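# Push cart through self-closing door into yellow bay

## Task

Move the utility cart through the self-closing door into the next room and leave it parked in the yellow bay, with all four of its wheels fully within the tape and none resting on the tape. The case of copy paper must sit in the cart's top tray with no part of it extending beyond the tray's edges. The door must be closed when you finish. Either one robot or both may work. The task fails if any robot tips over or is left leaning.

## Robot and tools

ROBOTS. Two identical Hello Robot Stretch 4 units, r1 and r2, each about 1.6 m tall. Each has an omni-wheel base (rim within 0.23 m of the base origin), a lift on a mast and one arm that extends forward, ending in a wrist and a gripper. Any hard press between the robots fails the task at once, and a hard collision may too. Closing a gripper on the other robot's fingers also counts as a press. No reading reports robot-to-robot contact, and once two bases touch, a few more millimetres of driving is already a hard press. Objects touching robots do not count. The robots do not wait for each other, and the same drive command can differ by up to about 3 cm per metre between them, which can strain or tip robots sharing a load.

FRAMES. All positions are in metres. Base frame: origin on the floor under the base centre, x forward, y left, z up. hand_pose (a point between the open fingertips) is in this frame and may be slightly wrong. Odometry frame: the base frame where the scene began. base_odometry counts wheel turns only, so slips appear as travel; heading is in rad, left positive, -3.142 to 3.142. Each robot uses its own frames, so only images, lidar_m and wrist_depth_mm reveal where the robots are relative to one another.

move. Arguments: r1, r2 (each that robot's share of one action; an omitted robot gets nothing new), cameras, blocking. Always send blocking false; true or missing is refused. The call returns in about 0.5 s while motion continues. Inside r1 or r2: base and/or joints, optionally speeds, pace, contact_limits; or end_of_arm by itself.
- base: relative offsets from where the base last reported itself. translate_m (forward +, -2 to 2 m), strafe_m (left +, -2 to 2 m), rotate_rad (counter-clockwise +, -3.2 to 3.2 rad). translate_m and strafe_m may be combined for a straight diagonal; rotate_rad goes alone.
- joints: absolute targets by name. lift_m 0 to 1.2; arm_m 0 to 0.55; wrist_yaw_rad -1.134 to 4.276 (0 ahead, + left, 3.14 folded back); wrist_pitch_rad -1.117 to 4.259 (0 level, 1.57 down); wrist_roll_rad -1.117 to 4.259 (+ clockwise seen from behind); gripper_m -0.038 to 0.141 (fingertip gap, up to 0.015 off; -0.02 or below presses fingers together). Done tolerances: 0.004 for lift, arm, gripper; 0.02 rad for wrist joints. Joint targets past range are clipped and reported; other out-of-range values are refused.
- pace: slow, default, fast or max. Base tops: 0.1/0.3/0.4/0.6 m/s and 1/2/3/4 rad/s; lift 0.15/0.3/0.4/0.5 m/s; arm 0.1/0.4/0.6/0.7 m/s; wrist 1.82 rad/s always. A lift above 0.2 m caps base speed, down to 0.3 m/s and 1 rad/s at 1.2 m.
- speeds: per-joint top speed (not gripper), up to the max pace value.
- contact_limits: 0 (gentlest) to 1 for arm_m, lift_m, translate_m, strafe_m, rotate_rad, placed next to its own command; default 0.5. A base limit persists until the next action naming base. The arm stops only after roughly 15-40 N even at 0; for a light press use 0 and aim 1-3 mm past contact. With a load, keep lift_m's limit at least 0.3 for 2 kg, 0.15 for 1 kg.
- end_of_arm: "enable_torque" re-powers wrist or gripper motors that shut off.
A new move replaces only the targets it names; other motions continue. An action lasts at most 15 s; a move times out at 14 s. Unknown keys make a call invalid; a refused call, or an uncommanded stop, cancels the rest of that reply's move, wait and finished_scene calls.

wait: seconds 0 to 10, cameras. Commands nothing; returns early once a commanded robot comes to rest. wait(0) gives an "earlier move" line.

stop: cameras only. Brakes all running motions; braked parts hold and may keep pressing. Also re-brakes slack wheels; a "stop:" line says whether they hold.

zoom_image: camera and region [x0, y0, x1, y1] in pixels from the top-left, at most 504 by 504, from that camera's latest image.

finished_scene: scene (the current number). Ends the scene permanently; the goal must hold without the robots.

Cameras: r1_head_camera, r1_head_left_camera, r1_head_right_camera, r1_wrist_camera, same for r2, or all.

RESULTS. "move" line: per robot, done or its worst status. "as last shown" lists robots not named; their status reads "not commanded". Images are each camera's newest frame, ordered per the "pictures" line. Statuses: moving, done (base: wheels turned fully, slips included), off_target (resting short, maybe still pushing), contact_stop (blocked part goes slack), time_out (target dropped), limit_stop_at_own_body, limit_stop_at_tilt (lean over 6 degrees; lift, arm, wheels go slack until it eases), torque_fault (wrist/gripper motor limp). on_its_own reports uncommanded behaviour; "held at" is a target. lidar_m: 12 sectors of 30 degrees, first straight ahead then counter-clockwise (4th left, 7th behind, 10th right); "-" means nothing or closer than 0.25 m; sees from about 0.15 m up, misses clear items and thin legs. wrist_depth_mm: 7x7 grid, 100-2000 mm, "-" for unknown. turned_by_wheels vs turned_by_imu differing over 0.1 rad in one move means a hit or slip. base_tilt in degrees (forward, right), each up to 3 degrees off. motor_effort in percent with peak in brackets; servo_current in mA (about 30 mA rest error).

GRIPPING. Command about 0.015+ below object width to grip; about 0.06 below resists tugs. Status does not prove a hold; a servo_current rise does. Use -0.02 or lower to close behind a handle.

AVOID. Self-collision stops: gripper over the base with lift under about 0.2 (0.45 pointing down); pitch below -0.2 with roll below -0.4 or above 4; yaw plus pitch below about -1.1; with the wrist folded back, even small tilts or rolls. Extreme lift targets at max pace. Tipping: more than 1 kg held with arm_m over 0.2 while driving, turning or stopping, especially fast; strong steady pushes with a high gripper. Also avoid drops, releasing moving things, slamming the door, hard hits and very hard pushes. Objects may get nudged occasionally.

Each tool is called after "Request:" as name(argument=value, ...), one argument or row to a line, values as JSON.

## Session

Request:
move(
  blocking=false,
)

Scene clock: 0.00 s.
r1.base_odometry: x=+0.000 y=+0.000 heading=+0.000
r1.turned_by_wheels: +0.000
r1.turned_by_imu: +0.000
r1.base_tilt: forward=-1.6 right=+1.3
r1.lidar_m: 0.96 1.73 2.02 2.40 3.92 1.60 0.85 0.77 0.78 0.89 0.77 0.78
r1.base_status: not commanded
r1.joint_positions: lift_m=+0.124 arm_m=+0.000 wrist_yaw_rad=+3.194 wrist_pitch_rad=+0.002 wrist_roll_rad=+0.000 gripper_m=+0.056
r1.joint_status: not commanded
r1.measured_speeds: all 0
r1.motor_effort: lift_m=+19 arm_m=-4 wheel_0=-2 wheel_1=+1 wheel_2=+0
r1.servo_current: wrist_yaw_rad=59 wrist_pitch_rad=46 wrist_roll_rad=46 gripper_m=39
r1.hand_pose: x=-0.1216 y=+0.0722 z=+0.3019 quat_wxyz=(-0.026, -0.001, +0.000, +1.000) (m; r1's base frame)
r1.wrist_depth_mm: - 135 - - - - - / - 123 135 - - - - / - 121 191 - - - - / 110 136 194 - - - - / 137 - - - 1618 - - / 226 - 190 1098 188 1160 1118 / 224 163 750 798 768 768 759
r2.base_odometry: x=+0.000 y=+0.000 heading=+0.000
r2.turned_by_wheels: +0.000
r2.turned_by_imu: +0.000
r2.base_tilt: forward=-0.6 right=+0.1
r2.lidar_m: 1.29 1.32 1.58 2.33 2.36 2.78 1.41 1.41 2.77 2.39 2.42 1.48
r2.base_status: not commanded
r2.joint_positions: lift_m=+0.200 arm_m=+0.000 wrist_yaw_rad=+3.211 wrist_pitch_rad=+0.001 wrist_roll_rad=+0.000 gripper_m=+0.056
r2.joint_status: not commanded
r2.measured_speeds: all 0
r2.motor_effort: lift_m=+18 arm_m=-4 wheel_0=-1 wheel_1=+1 wheel_2=+1
r2.servo_current: wrist_yaw_rad=46 wrist_pitch_rad=39 wrist_roll_rad=52 gripper_m=52
r2.hand_pose: x=-0.1229 y=+0.0671 z=+0.3779 quat_wxyz=(-0.035, -0.001, +0.000, +0.999) (m; r2's base frame)
r2.wrist_depth_mm: - - 137 - - - - / - - 137 - - - - / - 109 138 - - - - / - 140 175 - - - - / 214 - - - - - - / 213 1281 196 1255 190 1336 1182 / 208 243 866 - - 854 878
pictures: r1_head_camera, r1_head_left_camera, r1_head_right_camera, r1_wrist_camera, r2_head_camera, r2_head_left_camera, r2_head_right_camera, r2_wrist_camera
Images, in order (width x height): r1_head_camera 420x560, r1_head_left_camera 420x672, r1_head_right_camera 420x672, r1_wrist_camera 616x392, r2_head_camera 420x560, r2_head_left_camera 420x672, r2_head_right_camera 420x672, r2_wrist_camera 616x392.

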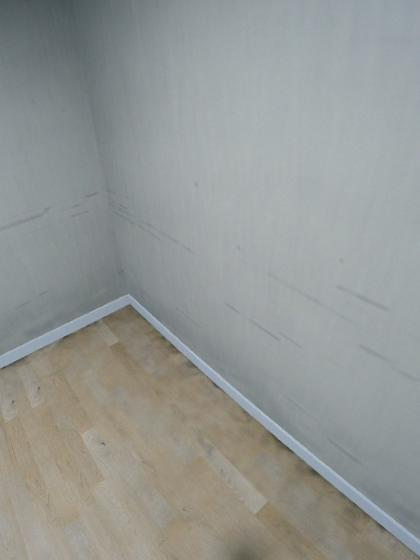

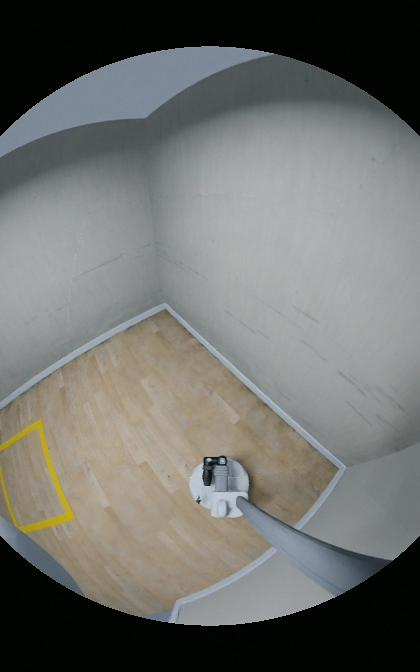

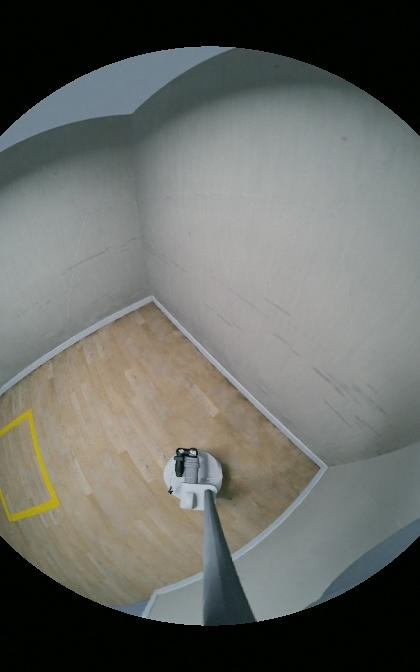

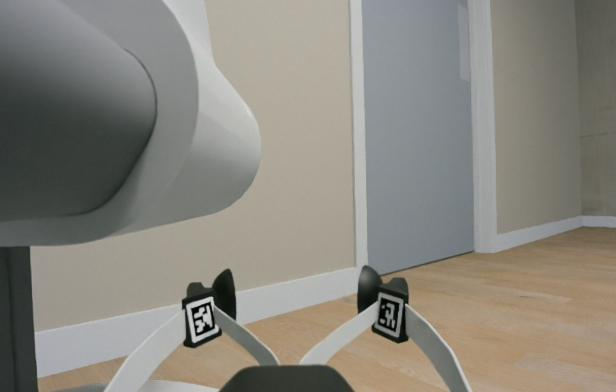

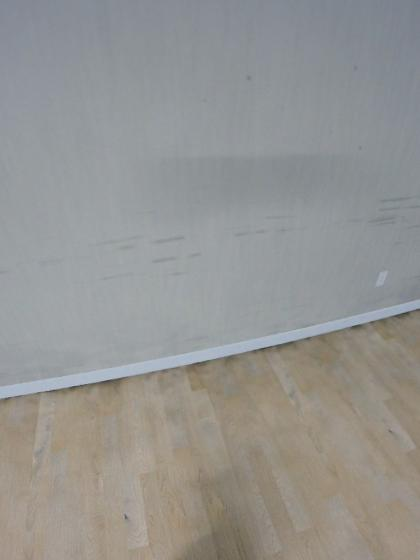

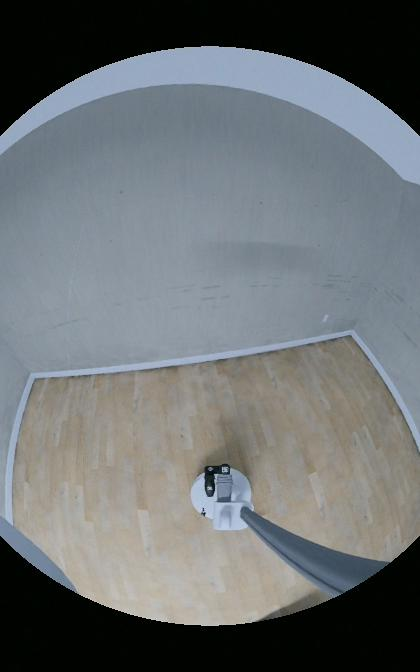

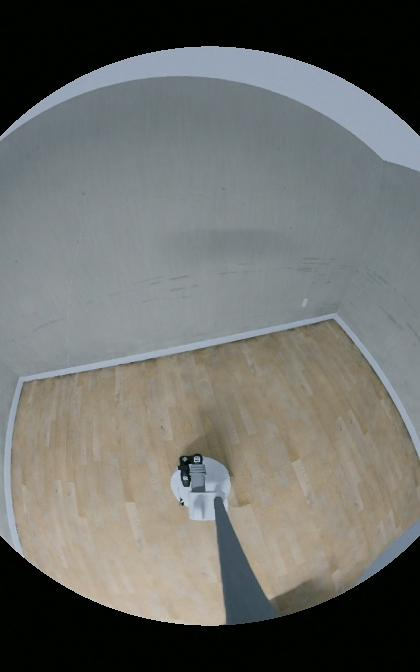

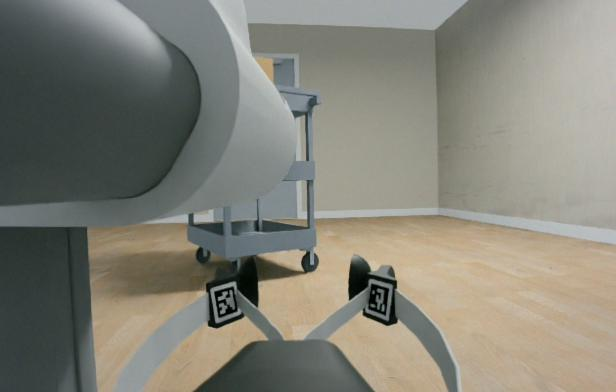

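Request:
move(
  blocking=false,
  r2={"base":{"rotate_rad":3.0},"joints":{"lift_m":0.6}},
  r1={"base":{"rotate_rad":2.4},"joints":{"lift_m":0.6}},
  cameras=[],
)

Request:
wait(
  seconds=4,
  cameras=[],
)

Request:
wait(
  seconds=3,
  cameras=["r2_head_camera","r2_head_left_camera","r2_head_right_camera","r1_head_camera","r1_head_left_camera","r1_head_right_camera"],
)

Scene clock: 6.60 s.
move: r1 moving; r2 moving
r1.base_odometry: x=+0.000 y=+0.000 heading=+0.253
r1.turned_by_wheels: +0.253
r1.turned_by_imu: +0.253
r1.base_tilt: forward=-1.6 right=+1.3
r1.lidar_m: 1.15 2.01 2.11 2.98 2.65 1.07 0.80 0.74 0.81 0.80 0.72 0.82
r1.base_status: rotate_rad moving
r1.joint_positions: lift_m=+0.162 arm_m=+0.000 wrist_yaw_rad=+3.194 wrist_pitch_rad=+0.002 wrist_roll_rad=+0.000 gripper_m=+0.056
r1.joint_status: lift_m moving
r1.measured_speeds: translate_m=+0.000 strafe_m=+0.000 rotate_rad=+0.974 lift_m=+0.146 arm_m=+0.000 wrist_yaw_rad=+0.000 wrist_pitch_rad=+0.000 wrist_roll_rad=+0.000
r1.motor_effort: lift_m=+24(27) arm_m=-4(4) wheel_0=-7(9) wheel_1=-6(7) wheel_2=-6(7)
r1.servo_current: wrist_yaw_rad=46(59) wrist_pitch_rad=39(52) wrist_roll_rad=33(65) gripper_m=39(46)
r1.hand_pose: x=-0.1216 y=+0.0722 z=+0.3395 quat_wxyz=(-0.026, -0.001, +0.000, +1.000) (m; r1's base frame)
r1.wrist_depth_mm: - 135 - - - - 1808 / - 123 135 - - - 1808 / - 121 192 - - - 1756 / 111 136 195 - - - 1808 / 137 - - - - - 1808 / 216 - 190 - 188 1229 1229 / 224 151 831 153 854 820 878
r2.base_odometry: x=+0.000 y=+0.000 heading=+0.252
r2.turned_by_wheels: +0.252
r2.turned_by_imu: +0.245
r2.base_tilt: forward=-0.7 right=+0.0
r2.lidar_m: 1.29 1.38 1.94 2.33 2.46 3.37 1.44 3.35 2.49 2.40 1.84 1.36
r2.base_status: rotate_rad moving
r2.joint_positions: lift_m=+0.238 arm_m=+0.000 wrist_yaw_rad=+3.211 wrist_pitch_rad=+0.001 wrist_roll_rad=+0.000 gripper_m=+0.056
r2.joint_status: lift_m moving
r2.measured_speeds: translate_m=+0.002 strafe_m=+0.000 rotate_rad=+0.977 lift_m=+0.146 arm_m=+0.000 wrist_yaw_rad=+0.000 wrist_pitch_rad=+0.000 wrist_roll_rad=+0.000
r2.motor_effort: lift_m=+23(25) arm_m=-4(4) wheel_0=-4(9) wheel_1=-10(10) wheel_2=-10(11)
r2.servo_current: wrist_yaw_rad=52(52) wrist_pitch_rad=46(46) wrist_roll_rad=52(65) gripper_m=46(52)
r2.hand_pose: x=-0.1229 y=+0.0671 z=+0.4157 quat_wxyz=(-0.035, -0.001, +0.000, +0.999) (m; r2's base frame)
r2.wrist_depth_mm: - - 137 - - - - / - - 137 1756 - - - / - 110 138 - - - - / - 140 176 - - - - / 215 - - - - - - / 213 1366 196 1430 190 1464 1281 / 210 242 1008 - - 976 946
pictures: none
No camera images: "cameras" was empty.

Scene clock: 8.90 s.
earlier move: r1 moving; r2 done
r1.base_odometry: x=+0.000 y=+0.000 heading=+2.400
r1.turned_by_wheels: +2.147
r1.turned_by_imu: +2.158
r1.base_tilt: forward=-1.6 right=+1.3
r1.lidar_m: 2.38 1.02 0.77 0.74 0.81 0.79 0.75 0.82 1.24 2.02 2.15 3.17
r1.base_status: done
r1.joint_positions: lift_m=+0.600 arm_m=+0.000 wrist_yaw_rad=+3.194 wrist_pitch_rad=+0.002 wrist_roll_rad=+0.000 gripper_m=+0.056
r1.joint_status: lift_m moving
r1.measured_speeds: all 0
r1.motor_effort: lift_m=+27(28) arm_m=-4(4) wheel_0=-2(10) wheel_1=-2(9) wheel_2=-1(8)
r1.servo_current: wrist_yaw_rad=52(65) wrist_pitch_rad=33(52) wrist_roll_rad=33(65) gripper_m=46(52)
r1.hand_pose: x=-0.1216 y=+0.0722 z=+0.7771 quat_wxyz=(-0.026, -0.001, +0.000, +1.000) (m; r1's base frame)
r1.wrist_depth_mm: - 135 - - - - - / - 122 135 - - - - / - 121 190 - - - - / 110 135 194 - - - - / 137 - - - - - - / 216 - 190 - 187 - - / - 141 - 137 - - -
r2.base_odometry: x=+0.000 y=+0.000 heading=+2.999
r2.turned_by_wheels: +2.747
r2.turned_by_imu: +2.674
r2.base_tilt: forward=-0.6 right=+0.0
r2.lidar_m: 1.54 1.37 3.05 2.43 2.40 1.69 1.35 1.30 1.44 2.19 2.34 2.56
r2.base_status: done
r2.joint_positions: lift_m=+0.600 arm_m=+0.000 wrist_yaw_rad=+3.211 wrist_pitch_rad=+0.001 wrist_roll_rad=+0.000 gripper_m=+0.056
r2.joint_status: all done
r2.measured_speeds: all 0
r2.motor_effort: lift_m=+21(26) arm_m=-4(4) wheel_0=-3(10) wheel_1=-2(10) wheel_2=-5(13)
r2.servo_current: wrist_yaw_rad=52(52) wrist_pitch_rad=46(46) wrist_roll_rad=39(65) gripper_m=46(52)
r2.hand_pose: x=-0.1228 y=+0.0671 z=+0.7776 quat_wxyz=(-0.035, -0.001, +0.000, +0.999) (m; r2's base frame)
r2.wrist_depth_mm: - - 137 - - - - / - 107 137 - - - - / - 113 138 234 - - - / - 140 164 - - - - / 216 - - - - - - / 213 - 189 - 188 - - / 211 122 - - - - 1708
wait: 2.30 of 4 s (r2 has come to rest)
pictures: none
No camera images: "cameras" was empty.

Scene clock: 8.97 s.
earlier move: r1 done
r1.base_odometry: x=+0.000 y=+0.000 heading=+2.400
r1.turned_by_wheels: +0.000
r1.turned_by_imu: +0.000
r1.base_tilt: forward=-1.5 right=+1.3
r1.lidar_m: 2.32 1.01 0.78 0.75 0.83 0.79 0.76 0.84 1.24 2.04 2.17 3.16
r1.base_status: done
r1.joint_positions: lift_m=+0.600 arm_m=+0.000 wrist_yaw_rad=+3.194 wrist_pitch_rad=+0.002 wrist_roll_rad=+0.000 gripper_m=+0.056
r1.joint_status: all done
r1.measured_speeds: all 0
r1.motor_effort: lift_m=+24(28) arm_m=-4(4) wheel_0=-2(10) wheel_1=-2(9) wheel_2=-1(8)
r1.servo_current: wrist_yaw_rad=39(65) wrist_pitch_rad=46(52) wrist_roll_rad=39(65) gripper_m=39(52)
r1.hand_pose: x=-0.1216 y=+0.0722 z=+0.7771 quat_wxyz=(-0.026, -0.001, +0.000, +1.000) (m; r1's base frame)
r1.wrist_depth_mm: - 135 - - - - - / - 122 135 - - - - / - 121 190 - - - - / 110 136 194 - - - - / 137 - - - - - - / 215 - 190 - 187 - - / - 140 - 137 - - -
r2.base_odometry: x=+0.000 y=+0.000 heading=+2.999
r2.turned_by_wheels: +0.000
r2.turned_by_imu: +0.000
r2.base_tilt: forward=-0.7 right=+0.0
r2.lidar_m: 1.56 1.39 3.08 2.41 2.39 1.67 1.33 1.28 1.44 2.18 2.33 2.55
r2.base_status: done
r2.joint_positions: lift_m=+0.600 arm_m=+0.000 wrist_yaw_rad=+3.211 wrist_pitch_rad=+0.001 wrist_roll_rad=+0.000 gripper_m=+0.056
r2.joint_status: all done
r2.measured_speeds: all 0
r2.motor_effort: lift_m=+21(26) arm_m=-4(4) wheel_0=-3(10) wheel_1=-3(10) wheel_2=-4(13)
r2.servo_current: wrist_yaw_rad=52(52) wrist_pitch_rad=39(46) wrist_roll_rad=46(65) gripper_m=52(52)
r2.hand_pose: x=-0.1228 y=+0.0671 z=+0.7776 quat_wxyz=(-0.035, -0.001, +0.000, +0.999) (m; r2's base frame)
r2.wrist_depth_mm: - - 137 - - - - / - 107 137 - - - - / - 113 138 236 - - - / - 140 164 - - - - / 216 - - - - - - / 212 - 190 - 188 - - / 211 122 - - - - 1661
wait: 0.07 of 3 s (r1 has come to rest)
pictures: r1_head_camera, r1_head_left_camera, r1_head_right_camera, r2_head_camera, r2_head_left_camera, r2_head_right_camera
Images, in order (width x height): r1_head_camera 420x560, r1_head_left_camera 420x672, r1_head_right_camera 420x672, r2_head_camera 420x560, r2_head_left_camera 420x672, r2_head_right_camera 420x672.

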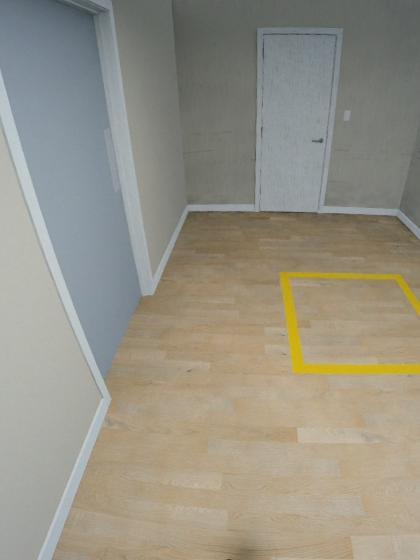

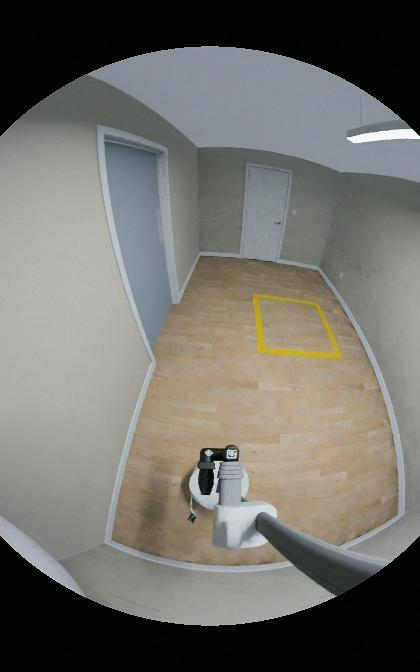

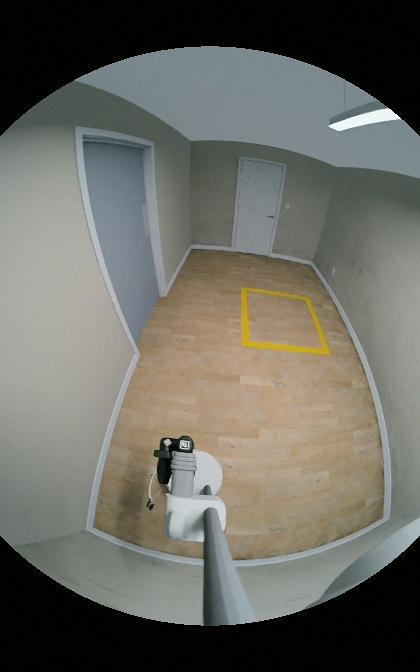

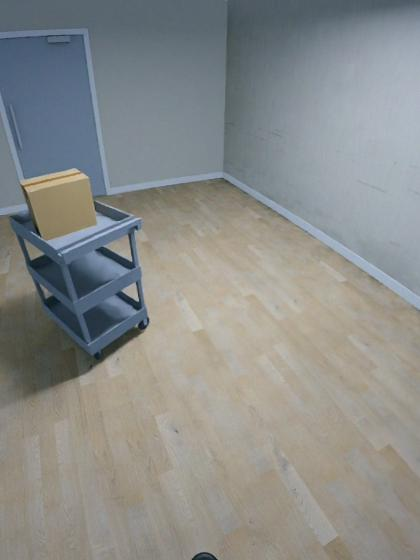

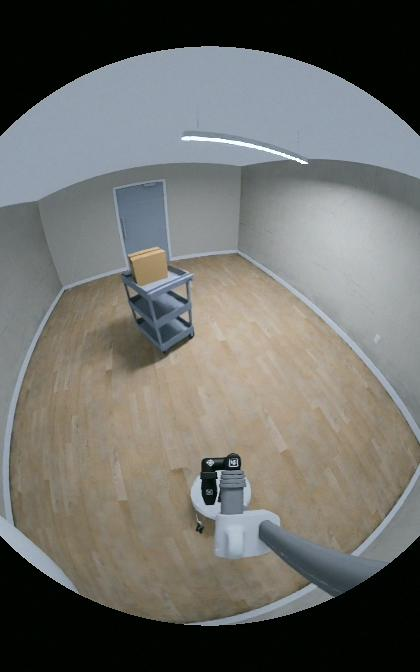

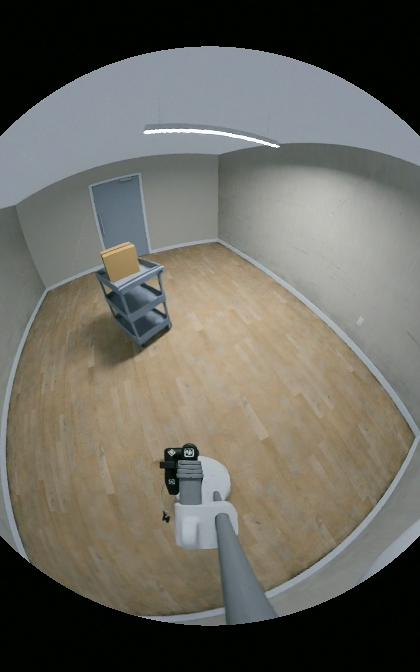

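Request:
move(
  blocking=false,
  r2={"base":{"rotate_rad":0.45},"joints":{"lift_m":0.9}},
  cameras=[],
)

Request:
wait(
  seconds=2,
  cameras=["r2_head_camera"],
)

Request:
move(
  blocking=false,
  r2={"base":{"strafe_m":-0.9}},
  cameras=[],
)

Request:
wait(
  seconds=6,
  cameras=["r2_head_camera","r2_head_left_camera"],
)

Scene clock: 36.87 s.
move: r2 moving
r1: as last shown
r1.base_tilt: forward=-1.6 right=+1.3
r1.lidar_m: 2.35 1.02 0.78 0.74 0.80 0.79 0.77 0.84 1.25 2.02 2.15 3.12
r1.motor_effort: lift_m=+24(24) arm_m=-4(4) wheel_0=-3(3) wheel_1=-2(2) wheel_2=-1(1)
r1.servo_current: wrist_yaw_rad=78(78) wrist_pitch_rad=39(46) wrist_roll_rad=39(52) gripper_m=39(46)
r1.wrist_depth_mm: - 135 - - - - - / - 122 135 - - - - / - 121 190 - - - - / 110 136 195 - - - - / 137 - - - - - - / 215 - 190 - 188 - - / - 141 - 137 - - -
r2.base_odometry: x=+0.000 y=+0.000 heading=-3.032
r2.turned_by_wheels: +0.252
r2.turned_by_imu: +0.245
r2.base_tilt: forward=-0.7 right=+0.1
r2.lidar_m: 1.38 1.70 2.61 2.39 2.23 1.46 1.30 1.32 1.66 2.33 2.37 2.96
r2.base_status: rotate_rad moving
r2.joint_positions: lift_m=+0.638 arm_m=+0.000 wrist_yaw_rad=+3.211 wrist_pitch_rad=+0.001 wrist_roll_rad=+0.000 gripper_m=+0.056
r2.joint_status: lift_m moving
r2.measured_speeds: translate_m=+0.003 strafe_m=-0.001 rotate_rad=+0.934 lift_m=+0.146 arm_m=+0.000 wrist_yaw_rad=+0.000 wrist_pitch_rad=+0.000 wrist_roll_rad=+0.000
r2.motor_effort: lift_m=+23(24) arm_m=-4(4) wheel_0=-7(11) wheel_1=-7(10) wheel_2=-10(11)
r2.servo_current: wrist_yaw_rad=39(52) wrist_pitch_rad=39(46) wrist_roll_rad=33(52) gripper_m=46(52)
r2.hand_pose: x=-0.1228 y=+0.0671 z=+0.8156 quat_wxyz=(-0.035, -0.001, +0.000, +0.999) (m; r2's base frame)
r2.wrist_depth_mm: - - 137 - - - - / - 107 137 - - - - / - 111 138 235 - - - / - 140 165 - - - - / 216 - - - - - - / 213 - 190 - 188 - - / 211 122 - - - - -
pictures: none
No camera images: "cameras" was empty.

Scene clock: 38.63 s.
earlier move: r2 done
r1.base_odometry: x=+0.000 y=+0.000 heading=+2.400
r1.turned_by_wheels: +0.000
r1.turned_by_imu: +0.000
r1.base_tilt: forward=-1.6 right=+1.3
r1.lidar_m: 2.33 1.01 0.77 0.75 0.81 0.78 0.77 0.85 1.24 2.02 2.15 3.16
r1.base_status: not commanded
r1.joint_positions: lift_m=+0.600 arm_m=+0.000 wrist_yaw_rad=+3.194 wrist_pitch_rad=+0.002 wrist_roll_rad=+0.000 gripper_m=+0.056
r1.joint_status: not commanded
r1.measured_speeds: all 0
r1.motor_effort: lift_m=+24(24) arm_m=-4(4) wheel_0=-2(3) wheel_1=-2(2) wheel_2=-1(1)
r1.servo_current: wrist_yaw_rad=52(78) wrist_pitch_rad=46(52) wrist_roll_rad=46(72) gripper_m=46(52)
r1.hand_pose: x=-0.1216 y=+0.0722 z=+0.7771 quat_wxyz=(-0.026, -0.001, +0.000, +1.000) (m; r1's base frame)
r1.wrist_depth_mm: - 135 - - - - - / - 122 135 - - - - / - 121 190 - - - - / 110 136 194 - - - - / 137 - - - - - - / 215 - 190 - 187 - - / - 141 - 137 - - -
r2.base_odometry: x=+0.000 y=+0.000 heading=-2.835
r2.turned_by_wheels: +0.197
r2.turned_by_imu: +0.192
r2.base_tilt: forward=-0.7 right=+0.1
r2.lidar_m: 1.41 3.27 2.46 2.39 1.78 1.37 1.32 1.36 1.99 2.34 2.49 1.62
r2.base_status: done
r2.joint_positions: lift_m=+0.900 arm_m=+0.000 wrist_yaw_rad=+3.211 wrist_pitch_rad=+0.001 wrist_roll_rad=+0.000 gripper_m=+0.056
r2.joint_status: all done
r2.measured_speeds: all 0
r2.motor_effort: lift_m=+21(25) arm_m=-4(4) wheel_0=-5(11) wheel_1=-3(10) wheel_2=-6(11)
r2.servo_current: wrist_yaw_rad=46(52) wrist_pitch_rad=39(46) wrist_roll_rad=46(59) gripper_m=46(59)
r2.hand_pose: x=-0.1228 y=+0.0671 z=+1.0776 quat_wxyz=(-0.035, -0.001, +0.000, +0.999) (m; r2's base frame)
r2.wrist_depth_mm: - - 137 - - - - / - 107 137 - - - - / - 113 138 234 - - - / - 140 165 - - - - / 215 - - - - - - / 213 - 189 - 188 - - / 211 123 - - - - -
wait: 1.77 of 2 s (r2 has come to rest)
pictures: r2_head_camera
Images, in order (width x height): r2_head_camera 420x560.

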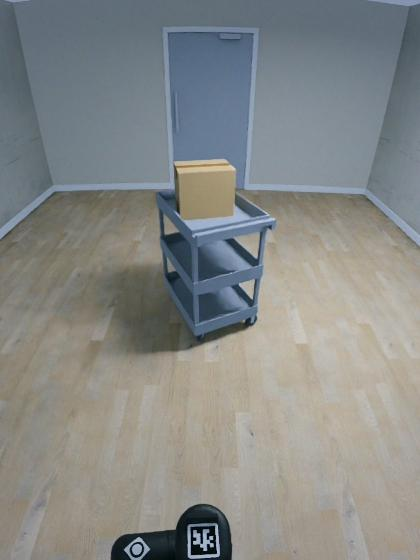

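Scene clock: 39.13 s.
move: r2 moving
r1: as last shown
r1.lidar_m: 2.34 0.99 0.77 0.74 0.81 0.78 0.76 0.83 1.26 2.02 2.14 3.13
r1.servo_current: wrist_yaw_rad=78(78) wrist_pitch_rad=39(46) wrist_roll_rad=52(59) gripper_m=39(46)
r1.wrist_depth_mm: - 135 - - - - - / - 122 135 - - - - / - 121 190 - - - - / 110 135 194 - - - - / 137 - - - - - - / 216 - 190 - 187 - - / - 140 - 136 - - -
r2.base_odometry: x=-0.011 y=+0.035 heading=-2.835
r2.turned_by_wheels: +0.000
r2.turned_by_imu: +0.000
r2.base_tilt: forward=-0.7 right=+0.1
r2.lidar_m: 1.39 3.34 2.48 2.42 1.78 1.36 1.31 1.41 1.97 2.29 2.46 3.48
r2.base_status: strafe_m moving
r2.joint_positions: lift_m=+0.900 arm_m=+0.000 wrist_yaw_rad=+3.211 wrist_pitch_rad=+0.001 wrist_roll_rad=+0.000 gripper_m=+0.056
r2.joint_status: not commanded
r2.measured_speeds: translate_m=-0.001 strafe_m=-0.140 rotate_rad=+0.003 lift_m=+0.000 arm_m=+0.000 wrist_yaw_rad=+0.000 wrist_pitch_rad=+0.000 wrist_roll_rad=+0.000
r2.motor_effort: lift_m=+21(21) arm_m=-4(4) wheel_0=+10(13) wheel_1=-9(13) wheel_2=+0(4)
r2.servo_current: wrist_yaw_rad=52(52) wrist_pitch_rad=39(46) wrist_roll_rad=59(59) gripper_m=52(52)
r2.hand_pose: x=-0.1228 y=+0.0671 z=+1.0776 quat_wxyz=(-0.035, -0.001, +0.000, +0.999) (m; r2's base frame)
r2.wrist_depth_mm: - - 137 - - - - / - 107 137 - - - - / - 110 139 235 - - - / - 140 164 - - - - / 216 - - - - - - / 212 - 190 - 187 - - / 211 122 - - - - -
pictures: none
No camera images: "cameras" was empty.

Scene clock: 42.97 s.
earlier move: r2 done
r1.base_odometry: x=+0.000 y=+0.000 heading=+2.400
r1.turned_by_wheels: +0.000
r1.turned_by_imu: +0.000
r1.base_tilt: forward=-1.6 right=+1.3
r1.lidar_m: 2.31 1.01 0.77 0.74 0.82 0.77 0.78 0.84 1.22 2.03 2.15 3.14
r1.base_status: not commanded
r1.joint_positions: lift_m=+0.600 arm_m=+0.000 wrist_yaw_rad=+3.194 wrist_pitch_rad=+0.002 wrist_roll_rad=+0.000 gripper_m=+0.056
r1.joint_status: not commanded
r1.measured_speeds: all 0
r1.motor_effort: lift_m=+24(24) arm_m=-4(4) wheel_0=-3(3) wheel_1=-2(3) wheel_2=-1(1)
r1.servo_current: wrist_yaw_rad=46(78) wrist_pitch_rad=46(52) wrist_roll_rad=65(65) gripper_m=39(46)
r1.hand_pose: x=-0.1216 y=+0.0722 z=+0.7771 quat_wxyz=(-0.026, -0.001, +0.000, +1.000) (m; r1's base frame)
r1.wrist_depth_mm: - 135 - - - - - / - 123 135 - - - - / - 121 190 - - - - / 110 135 194 - - - - / 137 - - - - - - / 217 - 190 - 187 - - / - 140 - 136 - - -
r2.base_odometry: x=-0.272 y=+0.858 heading=-2.835
r2.turned_by_wheels: +0.000
r2.turned_by_imu: +0.001
r2.base_tilt: forward=-0.6 right=+0.1
r2.lidar_m: 4.41 1.62 3.38 3.27 1.87 1.38 1.35 1.47 1.48 1.43 1.54 2.21
r2.base_status: done
r2.joint_positions: lift_m=+0.900 arm_m=+0.000 wrist_yaw_rad=+3.211 wrist_pitch_rad=+0.001 wrist_roll_rad=+0.000 gripper_m=+0.056
r2.joint_status: not commanded
r2.measured_speeds: all 0
r2.motor_effort: lift_m=+21(21) arm_m=-4(4) wheel_0=+2(13) wheel_1=-1(13) wheel_2=+0(4)
r2.servo_current: wrist_yaw_rad=52(65) wrist_pitch_rad=39(52) wrist_roll_rad=39(59) gripper_m=52(59)
r2.hand_pose: x=-0.1228 y=+0.0671 z=+1.0776 quat_wxyz=(-0.035, -0.001, +0.000, +0.999) (m; r2's base frame)
r2.wrist_depth_mm: - - 136 - - - - / - - 137 - - - - / - 111 138 220 - - - / - 139 155 - - - - / 213 - - - - - - / 211 - 189 - 188 - - / 206 125 - - - - -
wait: 3.83 of 6 s (r2 has come to rest)
pictures: r2_head_camera, r2_head_left_camera
Images, in order (width x height): r2_head_camera 420x560, r2_head_left_camera 420x672.

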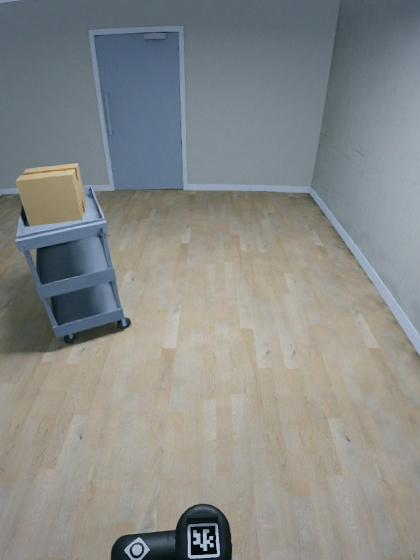

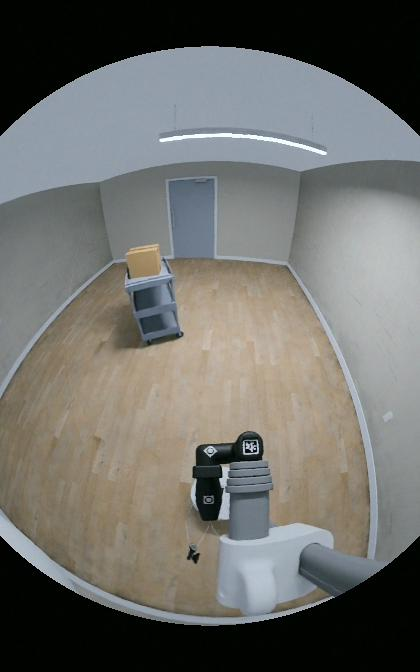

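Request:
move(
  blocking=false,
  r2={"base":{"translate_m":2.0},"pace":"fast"},
  cameras=[],
)

Request:
wait(
  seconds=9,
  cameras=[],
)

Request:
move(
  blocking=false,
  r2={"base":{"translate_m":1.1},"pace":"fast"},
  cameras=[],
)

Request:
wait(
  seconds=6,
  cameras=[],
)

Request:
move(
  blocking=false,
  r2={"joints":{"wrist_yaw_rad":0,"gripper_m":0.08}},
  cameras=[],
)

Request:
wait(
  seconds=4,
  cameras=["r2_head_camera","r2_head_left_camera","r2_wrist_camera"],
)

Scene clock: 57.57 s.
move: r2 moving
r1: as last shown
r1.lidar_m: 2.33 1.03 0.77 0.74 0.79 0.79 0.73 0.82 1.26 2.04 2.14 3.12
r1.motor_effort: lift_m=+24(24) arm_m=-4(4) wheel_0=-3(3) wheel_1=-2(2) wheel_2=-1(1)
r1.servo_current: wrist_yaw_rad=33(59) wrist_pitch_rad=33(52) wrist_roll_rad=39(59) gripper_m=46(46)
r1.wrist_depth_mm: - 135 - - - - - / - 122 135 - - - - / - 121 190 - - - - / 110 136 194 - - - - / 137 - - - - - - / 215 - 190 - 187 - - / - 141 - 137 - - -
r2.base_odometry: x=-0.310 y=+0.846 heading=-2.835
r2.turned_by_wheels: +0.000
r2.turned_by_imu: +0.000
r2.base_tilt: forward=-0.7 right=+0.0
r2.lidar_m: 4.38 1.57 3.35 3.29 1.89 1.45 1.41 1.49 1.46 1.41 1.52 2.22
r2.base_status: translate_m moving
r2.joint_positions: lift_m=+0.900 arm_m=+0.000 wrist_yaw_rad=+3.211 wrist_pitch_rad=+0.001 wrist_roll_rad=+0.000 gripper_m=+0.056
r2.joint_status: not commanded
r2.measured_speeds: translate_m=+0.156 strafe_m=-0.001 rotate_rad=-0.007 lift_m=+0.000 arm_m=+0.000 wrist_yaw_rad=+0.000 wrist_pitch_rad=+0.000 wrist_roll_rad=+0.000
r2.motor_effort: lift_m=+21(21) arm_m=-4(4) wheel_0=+11(11) wheel_1=+8(10) wheel_2=-14(14)
r2.servo_current: wrist_yaw_rad=46(46) wrist_pitch_rad=39(46) wrist_roll_rad=46(59) gripper_m=52(52)
r2.hand_pose: x=-0.1228 y=+0.0671 z=+1.0776 quat_wxyz=(-0.035, -0.001, +0.000, +0.999) (m; r2's base frame)
r2.wrist_depth_mm: - - 136 - - - - / - - 137 - - - - / - 111 138 220 - - - / - 139 154 - - - - / 213 - - - - - - / 211 - 190 - 188 - - / 206 125 - - - - -
pictures: none
No camera images: "cameras" was empty.

Scene clock: 63.70 s.
earlier move: r2 done
r1.base_odometry: x=+0.000 y=+0.000 heading=+2.400
r1.turned_by_wheels: +0.000
r1.turned_by_imu: +0.000
r1.base_tilt: forward=-1.6 right=+1.3
r1.lidar_m: 2.34 1.02 0.75 0.73 0.80 0.80 0.77 0.82 1.22 2.01 2.15 3.15
r1.base_status: not commanded
r1.joint_positions: lift_m=+0.600 arm_m=+0.000 wrist_yaw_rad=+3.194 wrist_pitch_rad=+0.002 wrist_roll_rad=+0.000 gripper_m=+0.056
r1.joint_status: not commanded
r1.measured_speeds: all 0
r1.motor_effort: lift_m=+24(24) arm_m=-4(4) wheel_0=-2(3) wheel_1=-2(2) wheel_2=-1(1)
r1.servo_current: wrist_yaw_rad=39(72) wrist_pitch_rad=39(52) wrist_roll_rad=52(65) gripper_m=46(52)
r1.hand_pose: x=-0.1216 y=+0.0722 z=+0.7771 quat_wxyz=(-0.026, -0.001, +0.000, +1.000) (m; r1's base frame)
r1.wrist_depth_mm: - 135 - - - - - / - 122 135 - - - - / - 121 190 - - - - / 110 135 195 - - - - / 137 - - - - - - / 216 - 190 - 187 - - / - 140 - 137 - - -
r2.base_odometry: x=-2.178 y=+0.254 heading=-2.835
r2.turned_by_wheels: +0.000
r2.turned_by_imu: +0.003
r2.base_tilt: forward=-0.7 right=+0.0
r2.lidar_m: 2.45 2.60 0.74 0.57 0.56 3.43 3.39 2.12 1.61 1.55 1.63 2.38
r2.base_status: done
r2.joint_positions: lift_m=+0.900 arm_m=+0.000 wrist_yaw_rad=+3.211 wrist_pitch_rad=+0.001 wrist_roll_rad=+0.000 gripper_m=+0.056
r2.joint_status: not commanded
r2.measured_speeds: all 0
r2.motor_effort: lift_m=+21(21) arm_m=-4(4) wheel_0=+1(11) wheel_1=+3(10) wheel_2=-3(16)
r2.servo_current: wrist_yaw_rad=33(59) wrist_pitch_rad=39(52) wrist_roll_rad=46(59) gripper_m=59(59)
r2.hand_pose: x=-0.1228 y=+0.0671 z=+1.0776 quat_wxyz=(-0.035, -0.001, +0.000, +0.999) (m; r2's base frame)
r2.wrist_depth_mm: - - 137 - - - - / - 107 137 - - - - / - 110 138 - - - - / - 140 178 - - - - / 215 - - - - - - / 213 - 196 - 190 - - / 211 244 - - - - -
wait: 6.13 of 9 s (r2 has come to rest)
pictures: none
No camera images: "cameras" was empty.

Scene clock: 64.20 s.
move: r2 moving
r1: as last shown
r1.base_tilt: forward=-1.6 right=+1.2
r1.lidar_m: 2.34 1.01 0.78 0.74 0.79 0.80 0.76 0.82 1.24 2.03 2.16 3.14
r1.motor_effort: lift_m=+24(24) arm_m=-4(4) wheel_0=-3(3) wheel_1=-2(2) wheel_2=-1(1)
r1.servo_current: wrist_yaw_rad=52(59) wrist_pitch_rad=33(52) wrist_roll_rad=33(59) gripper_m=46(46)
r1.wrist_depth_mm: - 135 - - - - - / - 122 135 - - - - / - 121 190 - - - - / 110 136 195 - - - - / 136 - - - - - - / 216 - 190 - 188 - - / - 141 - 136 - - -
r2.base_odometry: x=-2.217 y=+0.242 heading=-2.835
r2.turned_by_wheels: +0.000
r2.turned_by_imu: +0.000
r2.base_tilt: forward=-0.7 right=+0.0
r2.lidar_m: 2.42 2.56 3.28 0.58 0.58 3.47 3.44 2.10 1.59 1.56 1.68 2.36
r2.base_status: translate_m moving
r2.joint_positions: lift_m=+0.900 arm_m=+0.000 wrist_yaw_rad=+3.211 wrist_pitch_rad=+0.001 wrist_roll_rad=+0.000 gripper_m=+0.056
r2.joint_status: not commanded
r2.measured_speeds: translate_m=+0.158 strafe_m=+0.001 rotate_rad=+0.003 lift_m=+0.000 arm_m=+0.000 wrist_yaw_rad=+0.000 wrist_pitch_rad=+0.000 wrist_roll_rad=+0.000
r2.motor_effort: lift_m=+21(21) arm_m=-4(4) wheel_0=+10(10) wheel_1=+8(9) wheel_2=-13(15)
r2.servo_current: wrist_yaw_rad=46(59) wrist_pitch_rad=33(46) wrist_roll_rad=52(52) gripper_m=52(59)
r2.hand_pose: x=-0.1228 y=+0.0671 z=+1.0776 quat_wxyz=(-0.035, -0.001, +0.000, +0.999) (m; r2's base frame)
r2.wrist_depth_mm: - - 136 - - - - / - - 137 - - - - / - 109 138 - - - - / - 140 174 - - - - / 214 - - - - - - / 211 - 196 - 190 - - / 207 241 - - - - -
pictures: none
No camera images: "cameras" was empty.

Scene clock: 68.00 s.
earlier move: r2 done
r1.base_odometry: x=+0.000 y=+0.000 heading=+2.400
r1.turned_by_wheels: +0.000
r1.turned_by_imu: +0.000
r1.base_tilt: forward=-1.6 right=+1.2
r1.lidar_m: 2.35 1.03 0.77 0.75 0.83 0.80 0.76 0.82 1.27 2.03 2.15 3.17
r1.base_status: not commanded
r1.joint_positions: lift_m=+0.600 arm_m=+0.000 wrist_yaw_rad=+3.194 wrist_pitch_rad=+0.002 wrist_roll_rad=+0.000 gripper_m=+0.056
r1.joint_status: not commanded
r1.measured_speeds: all 0
r1.motor_effort: lift_m=+24(24) arm_m=-4(4) wheel_0=-3(3) wheel_1=-2(2) wheel_2=-1(1)
r1.servo_current: wrist_yaw_rad=52(72) wrist_pitch_rad=39(52) wrist_roll_rad=52(78) gripper_m=46(46)
r1.hand_pose: x=-0.1216 y=+0.0722 z=+0.7771 quat_wxyz=(-0.026, -0.001, +0.000, +1.000) (m; r1's base frame)
r1.wrist_depth_mm: - 135 - - - - - / - 122 135 - - - - / - 121 190 - - - - / 110 136 194 - - - - / 137 - - - - - - / 215 - 190 - 187 - - / - 140 - 136 - - -
r2.base_odometry: x=-3.227 y=-0.078 heading=-2.835
r2.turned_by_wheels: +0.000
r2.turned_by_imu: +0.002
r2.base_tilt: forward=-0.7 right=+0.1
r2.lidar_m: 1.34 1.44 2.10 3.12 1.45 1.15 - 2.19 1.68 1.61 1.74 1.41
r2.base_status: done
r2.joint_positions: lift_m=+0.900 arm_m=+0.000 wrist_yaw_rad=+3.211 wrist_pitch_rad=+0.001 wrist_roll_rad=+0.000 gripper_m=+0.056
r2.joint_status: not commanded
r2.measured_speeds: all 0
r2.motor_effort: lift_m=+21(21) arm_m=-4(4) wheel_0=+2(11) wheel_1=+3(10) wheel_2=-4(15)
r2.servo_current: wrist_yaw_rad=46(65) wrist_pitch_rad=39(46) wrist_roll_rad=65(65) gripper_m=52(59)
r2.hand_pose: x=-0.1228 y=+0.0671 z=+1.0776 quat_wxyz=(-0.035, -0.001, +0.000, +0.999) (m; r2's base frame)
r2.wrist_depth_mm: - - 137 - - - - / - 107 137 - - - - / - 110 139 - - - - / - 140 178 - - - 1336 / 216 - - - - 1464 1160 / 213 - 195 - 190 - 1537 / 211 245 - - - - -
wait: 3.80 of 6 s (r2 has come to rest)
pictures: none
No camera images: "cameras" was empty.

Scene clock: 68.50 s.
move: r2 moving
r1: as last shown
r1.base_tilt: forward=-1.6 right=+1.3
r1.lidar_m: 2.34 1.02 0.78 0.76 0.78 0.81 0.77 0.81 1.24 2.01 2.14 3.12
r1.motor_effort: lift_m=+24(24) arm_m=-4(4) wheel_0=-2(3) wheel_1=-2(2) wheel_2=-1(1)
r1.servo_current: wrist_yaw_rad=65(65) wrist_pitch_rad=46(46) wrist_roll_rad=46(65) gripper_m=39(46)
r1.wrist_depth_mm: - 135 - - - - - / - 122 135 - - - - / - 121 190 - - - - / 110 136 194 - - - - / 137 - - - - - - / 215 - 190 - 188 - - / - 140 - 137 - - -
r2.base_odometry: x=-3.227 y=-0.078 heading=-2.835
r2.turned_by_wheels: +0.000
r2.turned_by_imu: +0.000
r2.base_tilt: forward=-0.7 right=+0.0
r2.lidar_m: 1.35 1.46 2.08 3.12 1.48 1.17 - 2.19 1.68 1.63 1.74 1.40
r2.base_status: not commanded
r2.joint_positions: lift_m=+0.900 arm_m=+0.000 wrist_yaw_rad=+2.650 wrist_pitch_rad=+0.001 wrist_roll_rad=+0.000 gripper_m=+0.073
r2.joint_status: wrist_yaw_rad moving; gripper_m moving
r2.measured_speeds: translate_m=+0.000 strafe_m=+0.000 rotate_rad=+0.000 lift_m=+0.000 arm_m=+0.000 wrist_yaw_rad=-1.735 wrist_pitch_rad=+0.000 wrist_roll_rad=+0.000
r2.motor_effort: lift_m=+21(21) arm_m=-4(4) wheel_0=+2(2) wheel_1=+4(4) wheel_2=-4(4)
r2.servo_current: wrist_yaw_rad=85(130) wrist_pitch_rad=33(39) wrist_roll_rad=39(65) gripper_m=65(85)
r2.hand_pose: x=-0.0420 y=+0.2133 z=+1.0776 quat_wxyz=(+0.243, -0.001, +0.000, +0.970) (m; r2's base frame)
r2.wrist_depth_mm: - - - - - - - / - - - - - - - / 229 - - - - - - / - - - - - - - / - - - 1430 - - - / - - 190 1921 188 - - / - - - - - - -
pictures: none
No camera images: "cameras" was empty.

Scene clock: 70.43 s.
earlier move: r2 done
r1.base_odometry: x=+0.000 y=+0.000 heading=+2.400
r1.turned_by_wheels: +0.000
r1.turned_by_imu: +0.000
r1.base_tilt: forward=-1.6 right=+1.3
r1.lidar_m: 2.36 1.01 0.78 0.75 0.83 0.80 0.76 0.81 1.24 2.03 2.16 3.15
r1.base_status: not commanded
r1.joint_positions: lift_m=+0.600 arm_m=+0.000 wrist_yaw_rad=+3.194 wrist_pitch_rad=+0.002 wrist_roll_rad=+0.000 gripper_m=+0.056
r1.joint_status: not commanded
r1.measured_speeds: all 0
r1.motor_effort: lift_m=+24(24) arm_m=-4(4) wheel_0=-3(3) wheel_1=-2(2) wheel_2=-1(1)
r1.servo_current: wrist_yaw_rad=46(65) wrist_pitch_rad=39(52) wrist_roll_rad=46(72) gripper_m=46(52)
r1.hand_pose: x=-0.1216 y=+0.0722 z=+0.7771 quat_wxyz=(-0.026, -0.001, +0.000, +1.000) (m; r1's base frame)
r1.wrist_depth_mm: - 135 - - - - - / - 122 135 - - - - / - 121 190 - - - - / 110 136 194 - - - - / 137 - - - - - - / 214 - 191 - 187 - - / - 140 - 137 - - -
r2.base_odometry: x=-3.227 y=-0.078 heading=-2.835
r2.turned_by_wheels: +0.000
r2.turned_by_imu: +0.000
r2.base_tilt: forward=-0.7 right=+0.1
r2.lidar_m: 1.35 1.45 2.07 3.12 1.45 1.16 - 2.20 1.64 1.60 1.73 1.38
r2.base_status: not commanded
r2.joint_positions: lift_m=+0.900 arm_m=+0.000 wrist_yaw_rad=+0.003 wrist_pitch_rad=+0.001 wrist_roll_rad=+0.000 gripper_m=+0.080
r2.joint_status: all done
r2.measured_speeds: all 0
r2.motor_effort: lift_m=+21(21) arm_m=-4(4) wheel_0=+1(2) wheel_1=+3(4) wheel_2=-3(4)
r2.servo_current: wrist_yaw_rad=46(137) wrist_pitch_rad=33(52) wrist_roll_rad=52(65) gripper_m=52(85)
r2.hand_pose: x=+0.4596 y=-0.0866 z=+1.0776 quat_wxyz=(+1.000, +0.000, +0.001, +0.001) (m; r2's base frame)
r2.wrist_depth_mm: - - - - - - - / - - - - - - - / - - - - - - - / - - - - - - - / - - - - - - - / - - 188 - 185 - - / - 128 - - - - -
wait: 1.93 of 4 s (r2 has come to rest)
pictures: r2_head_camera, r2_head_left_camera, r2_wrist_camera
Images, in order (width x height): r2_head_camera 420x560, r2_head_left_camera 420x672, r2_wrist_camera 616x392.

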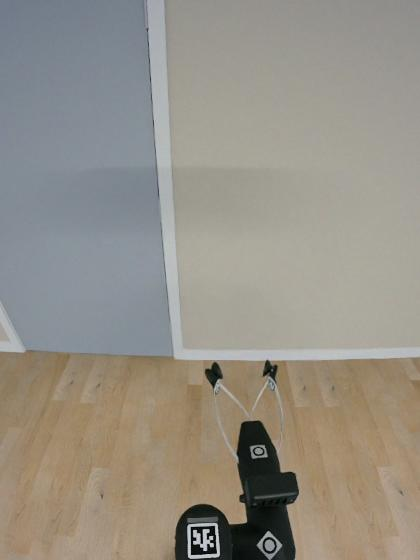

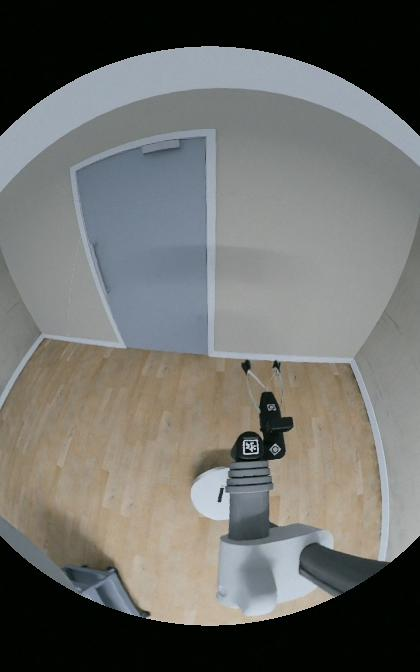

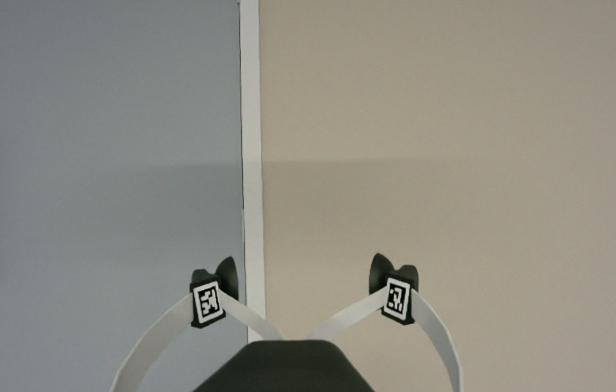

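Request:
move(
  blocking=false,
  r2={"base":{"strafe_m":0.97}},
  cameras=[],
)

Request:
wait(
  seconds=6,
  cameras=["r2_head_camera","r2_head_left_camera","r2_wrist_camera"],
)

Scene clock: 76.37 s.
move: r2 moving
r1: as last shown
r1.base_tilt: forward=-1.6 right=+1.2
r1.lidar_m: 2.34 1.01 0.76 0.73 0.81 0.78 0.75 0.84 1.23 2.03 2.16 3.13
r1.servo_current: wrist_yaw_rad=46(59) wrist_pitch_rad=39(52) wrist_roll_rad=39(59) gripper_m=39(52)
r1.wrist_depth_mm: - 134 - - - - - / - 122 135 - - - - / - 121 190 - - - - / 110 136 195 - - - - / 137 - - - - - - / 215 - 191 - 187 - - / - 141 - 137 - - -
r2.base_odometry: x=-3.216 y=-0.113 heading=-2.835
r2.turned_by_wheels: +0.000
r2.turned_by_imu: +0.001
r2.base_tilt: forward=-0.7 right=+0.1
r2.lidar_m: 1.36 1.46 2.07 3.09 1.51 1.12 - 2.26 1.71 1.66 1.77 1.37
r2.base_status: strafe_m moving
r2.joint_positions: lift_m=+0.900 arm_m=+0.000 wrist_yaw_rad=+0.003 wrist_pitch_rad=+0.001 wrist_roll_rad=+0.000 gripper_m=+0.080
r2.joint_status: not commanded
r2.measured_speeds: translate_m=+0.000 strafe_m=+0.140 rotate_rad=-0.001 lift_m=+0.000 arm_m=+0.000 wrist_yaw_rad=+0.000 wrist_pitch_rad=+0.000 wrist_roll_rad=+0.000
r2.motor_effort: lift_m=+21(21) arm_m=-4(4) wheel_0=-9(13) wheel_1=+10(12) wheel_2=+0(3)
r2.servo_current: wrist_yaw_rad=59(59) wrist_pitch_rad=33(39) wrist_roll_rad=59(65) gripper_m=52(59)
r2.hand_pose: x=+0.4596 y=-0.0866 z=+1.0776 quat_wxyz=(+1.000, +0.000, +0.001, +0.001) (m; r2's base frame)
r2.wrist_depth_mm: - - - - - - - / - - - - - - - / - - - - - - - / - - - - - - - / - - - - - - - / - - 188 - 185 - - / - 128 - - - - -
pictures: none
No camera images: "cameras" was empty.

Scene clock: 80.43 s.
earlier move: r2 done
r1.base_odometry: x=+0.000 y=+0.000 heading=+2.400
r1.turned_by_wheels: +0.000
r1.turned_by_imu: +0.000
r1.base_tilt: forward=-1.6 right=+1.3
r1.lidar_m: 2.32 1.02 0.76 0.74 0.82 0.79 0.77 0.84 1.23 2.03 2.16 3.16
r1.base_status: not commanded
r1.joint_positions: lift_m=+0.600 arm_m=+0.000 wrist_yaw_rad=+3.194 wrist_pitch_rad=+0.002 wrist_roll_rad=+0.000 gripper_m=+0.056
r1.joint_status: not commanded
r1.measured_speeds: all 0
r1.motor_effort: lift_m=+24(24) arm_m=-4(4) wheel_0=-2(3) wheel_1=-2(2) wheel_2=-1(1)
r1.servo_current: wrist_yaw_rad=46(72) wrist_pitch_rad=39(52) wrist_roll_rad=46(65) gripper_m=46(52)
r1.hand_pose: x=-0.1216 y=+0.0722 z=+0.7771 quat_wxyz=(-0.026, -0.001, +0.000, +1.000) (m; r1's base frame)
r1.wrist_depth_mm: - 135 - - - - - / - 122 135 - - - - / - 121 190 - - - - / 110 136 194 - - - - / 137 - - - - - - / 216 - 190 - 188 - - / - 141 - 137 - - -
r2.base_odometry: x=-2.934 y=-1.003 heading=-2.835
r2.turned_by_wheels: +0.000
r2.turned_by_imu: +0.001
r2.base_tilt: forward=-0.7 right=+0.1
r2.lidar_m: 1.38 1.49 2.17 2.16 2.28 3.33 0.93 0.95 2.66 2.56 1.93 1.46
r2.base_status: done
r2.joint_positions: lift_m=+0.900 arm_m=+0.000 wrist_yaw_rad=+0.003 wrist_pitch_rad=+0.001 wrist_roll_rad=+0.000 gripper_m=+0.080
r2.joint_status: not commanded
r2.measured_speeds: all 0
r2.motor_effort: lift_m=+21(21) arm_m=-4(4) wheel_0=-1(14) wheel_1=+0(13) wheel_2=+0(3)
r2.servo_current: wrist_yaw_rad=46(65) wrist_pitch_rad=39(52) wrist_roll_rad=39(65) gripper_m=46(59)
r2.hand_pose: x=+0.4596 y=-0.0867 z=+1.0776 quat_wxyz=(+1.000, +0.000, +0.001, +0.001) (m; r2's base frame)
r2.wrist_depth_mm: - - - - - - - / - - - - - - - / - - - - - - - / - - 1205 - - - - / - - 1205 - - - - / - - 187 - 185 - - / - 128 - - - - -
wait: 4.07 of 6 s (r2 has come to rest)
pictures: r2_head_camera, r2_head_left_camera, r2_wrist_camera
Images, in order (width x height): r2_head_camera 420x560, r2_head_left_camera 420x672, r2_wrist_camera 616x392.

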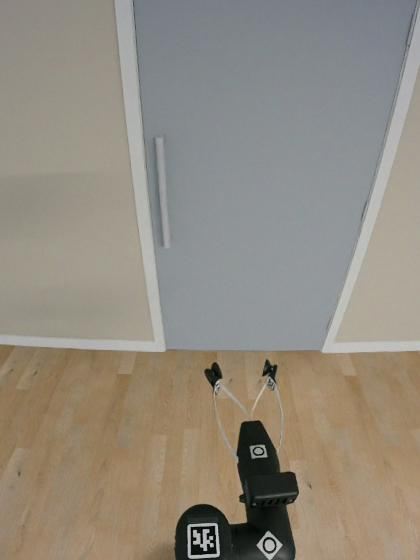

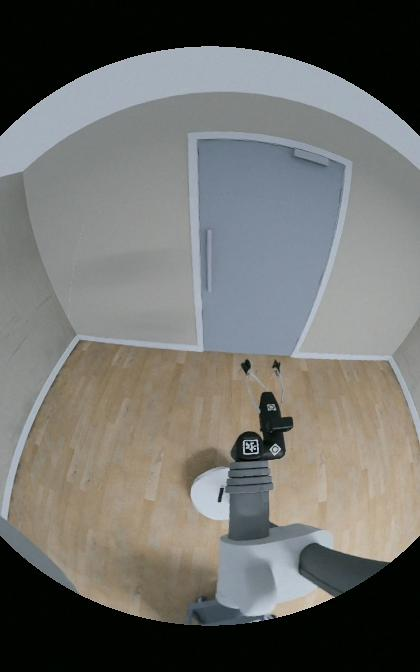

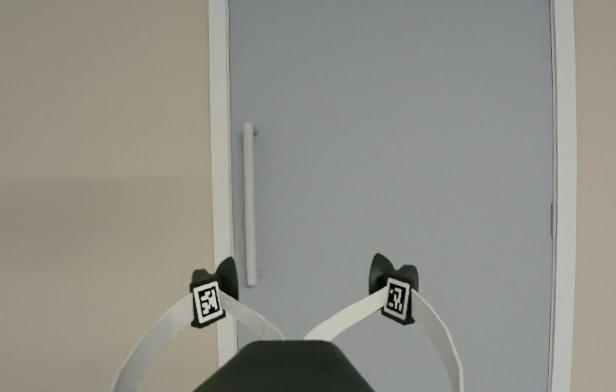

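Request:
move(
  blocking=false,
  r2={"base":{"translate_m":0.55,"strafe_m":0.155},"joints":{"arm_m":0.15,"gripper_m":0.09}},
  cameras=[],
)

Request:
wait(
  seconds=6,
  cameras=["r2_head_camera","r2_wrist_camera"],
)

Scene clock: 90.57 s.
move: r2 moving
r1: as last shown
r1.lidar_m: 2.30 1.01 0.78 0.72 0.79 0.81 0.76 0.83 1.23 2.01 2.15 3.13
r1.motor_effort: lift_m=+24(24) arm_m=-4(4) wheel_0=-3(3) wheel_1=-2(2) wheel_2=-1(1)
r1.servo_current: wrist_yaw_rad=65(72) wrist_pitch_rad=39(46) wrist_roll_rad=46(59) gripper_m=46(46)
r1.wrist_depth_mm: - 135 - - - - - / - 122 135 - - - - / - 121 190 - - - - / 110 136 194 - - - - / 137 - - - - - - / 215 - 191 - 187 - - / - 141 - 136 - - -
r2.base_odometry: x=-2.961 y=-1.021 heading=-2.835
r2.turned_by_wheels: +0.000
r2.turned_by_imu: +0.001
r2.base_tilt: forward=-0.7 right=+0.1
r2.lidar_m: 1.33 1.47 2.12 2.15 2.30 3.27 0.94 0.99 2.62 2.59 1.90 1.42
r2.base_status: translate_m moving; strafe_m moving
r2.joint_positions: lift_m=+0.900 arm_m=+0.051 wrist_yaw_rad=+0.002 wrist_pitch_rad=+0.001 wrist_roll_rad=+0.000 gripper_m=+0.090
r2.joint_status: arm_m moving; gripper_m moving
r2.measured_speeds: translate_m=+0.121 strafe_m=+0.034 rotate_rad=+0.003 lift_m=+0.000 arm_m=+0.195 wrist_yaw_rad=+0.000 wrist_pitch_rad=+0.000 wrist_roll_rad=+0.000
r2.motor_effort: lift_m=+21(21) arm_m=+6(10) wheel_0=+5(7) wheel_1=+8(9) wheel_2=-12(14)
r2.servo_current: wrist_yaw_rad=46(59) wrist_pitch_rad=46(46) wrist_roll_rad=46(52) gripper_m=52(91)
r2.hand_pose: x=+0.5101 y=-0.0867 z=+1.0776 quat_wxyz=(+1.000, +0.000, +0.001, +0.001) (m; r2's base frame)
r2.wrist_depth_mm: - - - - - - - / - - - - - - - / - - - - - - - / - - - - - - - / - - - - - - - / - - 189 - 186 - - / - - - - - - -
pictures: none
No camera images: "cameras" was empty.

Scene clock: 93.43 s.
earlier move: r2 done
r1.base_odometry: x=+0.000 y=+0.000 heading=+2.400
r1.turned_by_wheels: +0.000
r1.turned_by_imu: +0.000
r1.base_tilt: forward=-1.6 right=+1.3
r1.lidar_m: 2.32 1.02 0.75 0.75 0.80 0.78 0.77 0.85 1.24 2.03 2.16 3.13
r1.base_status: not commanded
r1.joint_positions: lift_m=+0.600 arm_m=+0.000 wrist_yaw_rad=+3.194 wrist_pitch_rad=+0.002 wrist_roll_rad=+0.000 gripper_m=+0.056
r1.joint_status: not commanded
r1.measured_speeds: all 0
r1.motor_effort: lift_m=+24(24) arm_m=-4(4) wheel_0=-2(3) wheel_1=-2(2) wheel_2=-1(1)
r1.servo_current: wrist_yaw_rad=65(72) wrist_pitch_rad=39(52) wrist_roll_rad=46(72) gripper_m=39(46)
r1.hand_pose: x=-0.1216 y=+0.0722 z=+0.7771 quat_wxyz=(-0.026, -0.001, +0.000, +1.000) (m; r1's base frame)
r1.wrist_depth_mm: - 135 - - - - - / - 122 135 - - - - / - 121 190 - - - - / 110 135 194 - - - - / 137 - - - - - - / 215 - 190 - 187 - - / - 140 - 137 - - -
r2.base_odometry: x=-3.411 y=-1.317 heading=-2.835
r2.turned_by_wheels: +0.000
r2.turned_by_imu: +0.001
r2.base_tilt: forward=-0.7 right=+0.1
r2.lidar_m: 0.80 0.94 1.34 1.97 2.11 3.01 1.50 1.51 2.84 2.79 1.21 0.91
r2.base_status: done
r2.joint_positions: lift_m=+0.900 arm_m=+0.150 wrist_yaw_rad=+0.002 wrist_pitch_rad=+0.001 wrist_roll_rad=+0.000 gripper_m=+0.090
r2.joint_status: all done
r2.measured_speeds: all 0
r2.motor_effort: lift_m=+21(21) arm_m=+7(13) wheel_0=+3(9) wheel_1=+3(10) wheel_2=-4(14)
r2.servo_current: wrist_yaw_rad=59(59) wrist_pitch_rad=39(46) wrist_roll_rad=33(59) gripper_m=52(91)
r2.hand_pose: x=+0.6093 y=-0.0867 z=+1.0776 quat_wxyz=(+1.000, +0.000, +0.001, +0.001) (m; r2's base frame)
r2.wrist_depth_mm: - - 500 - - - - / - - 500 - - - - / - - 504 - - - - / - - 512 - - - - / - - 512 - - - - / - - 192 - 186 - - / - - 521 - - - -
wait: 2.87 of 6 s (r2 has come to rest)
pictures: r2_head_camera, r2_wrist_camera
Images, in order (width x height): r2_head_camera 420x560, r2_wrist_camera 616x392.

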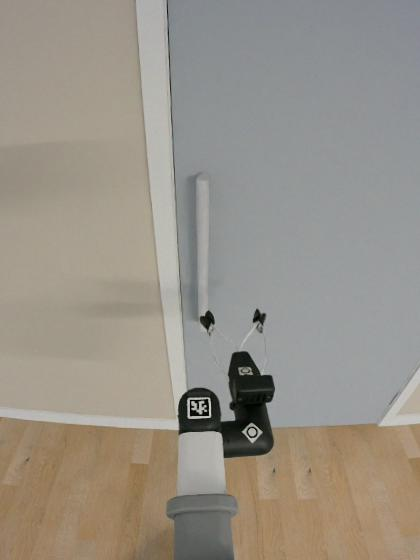

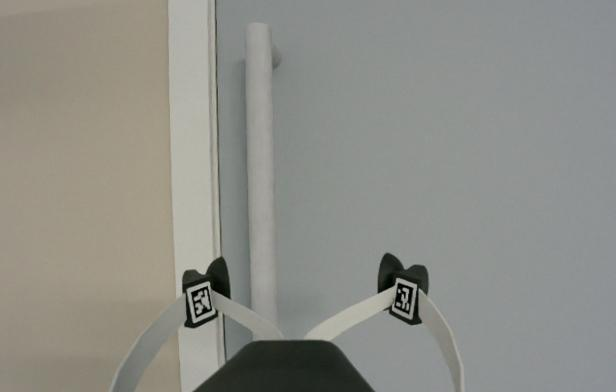

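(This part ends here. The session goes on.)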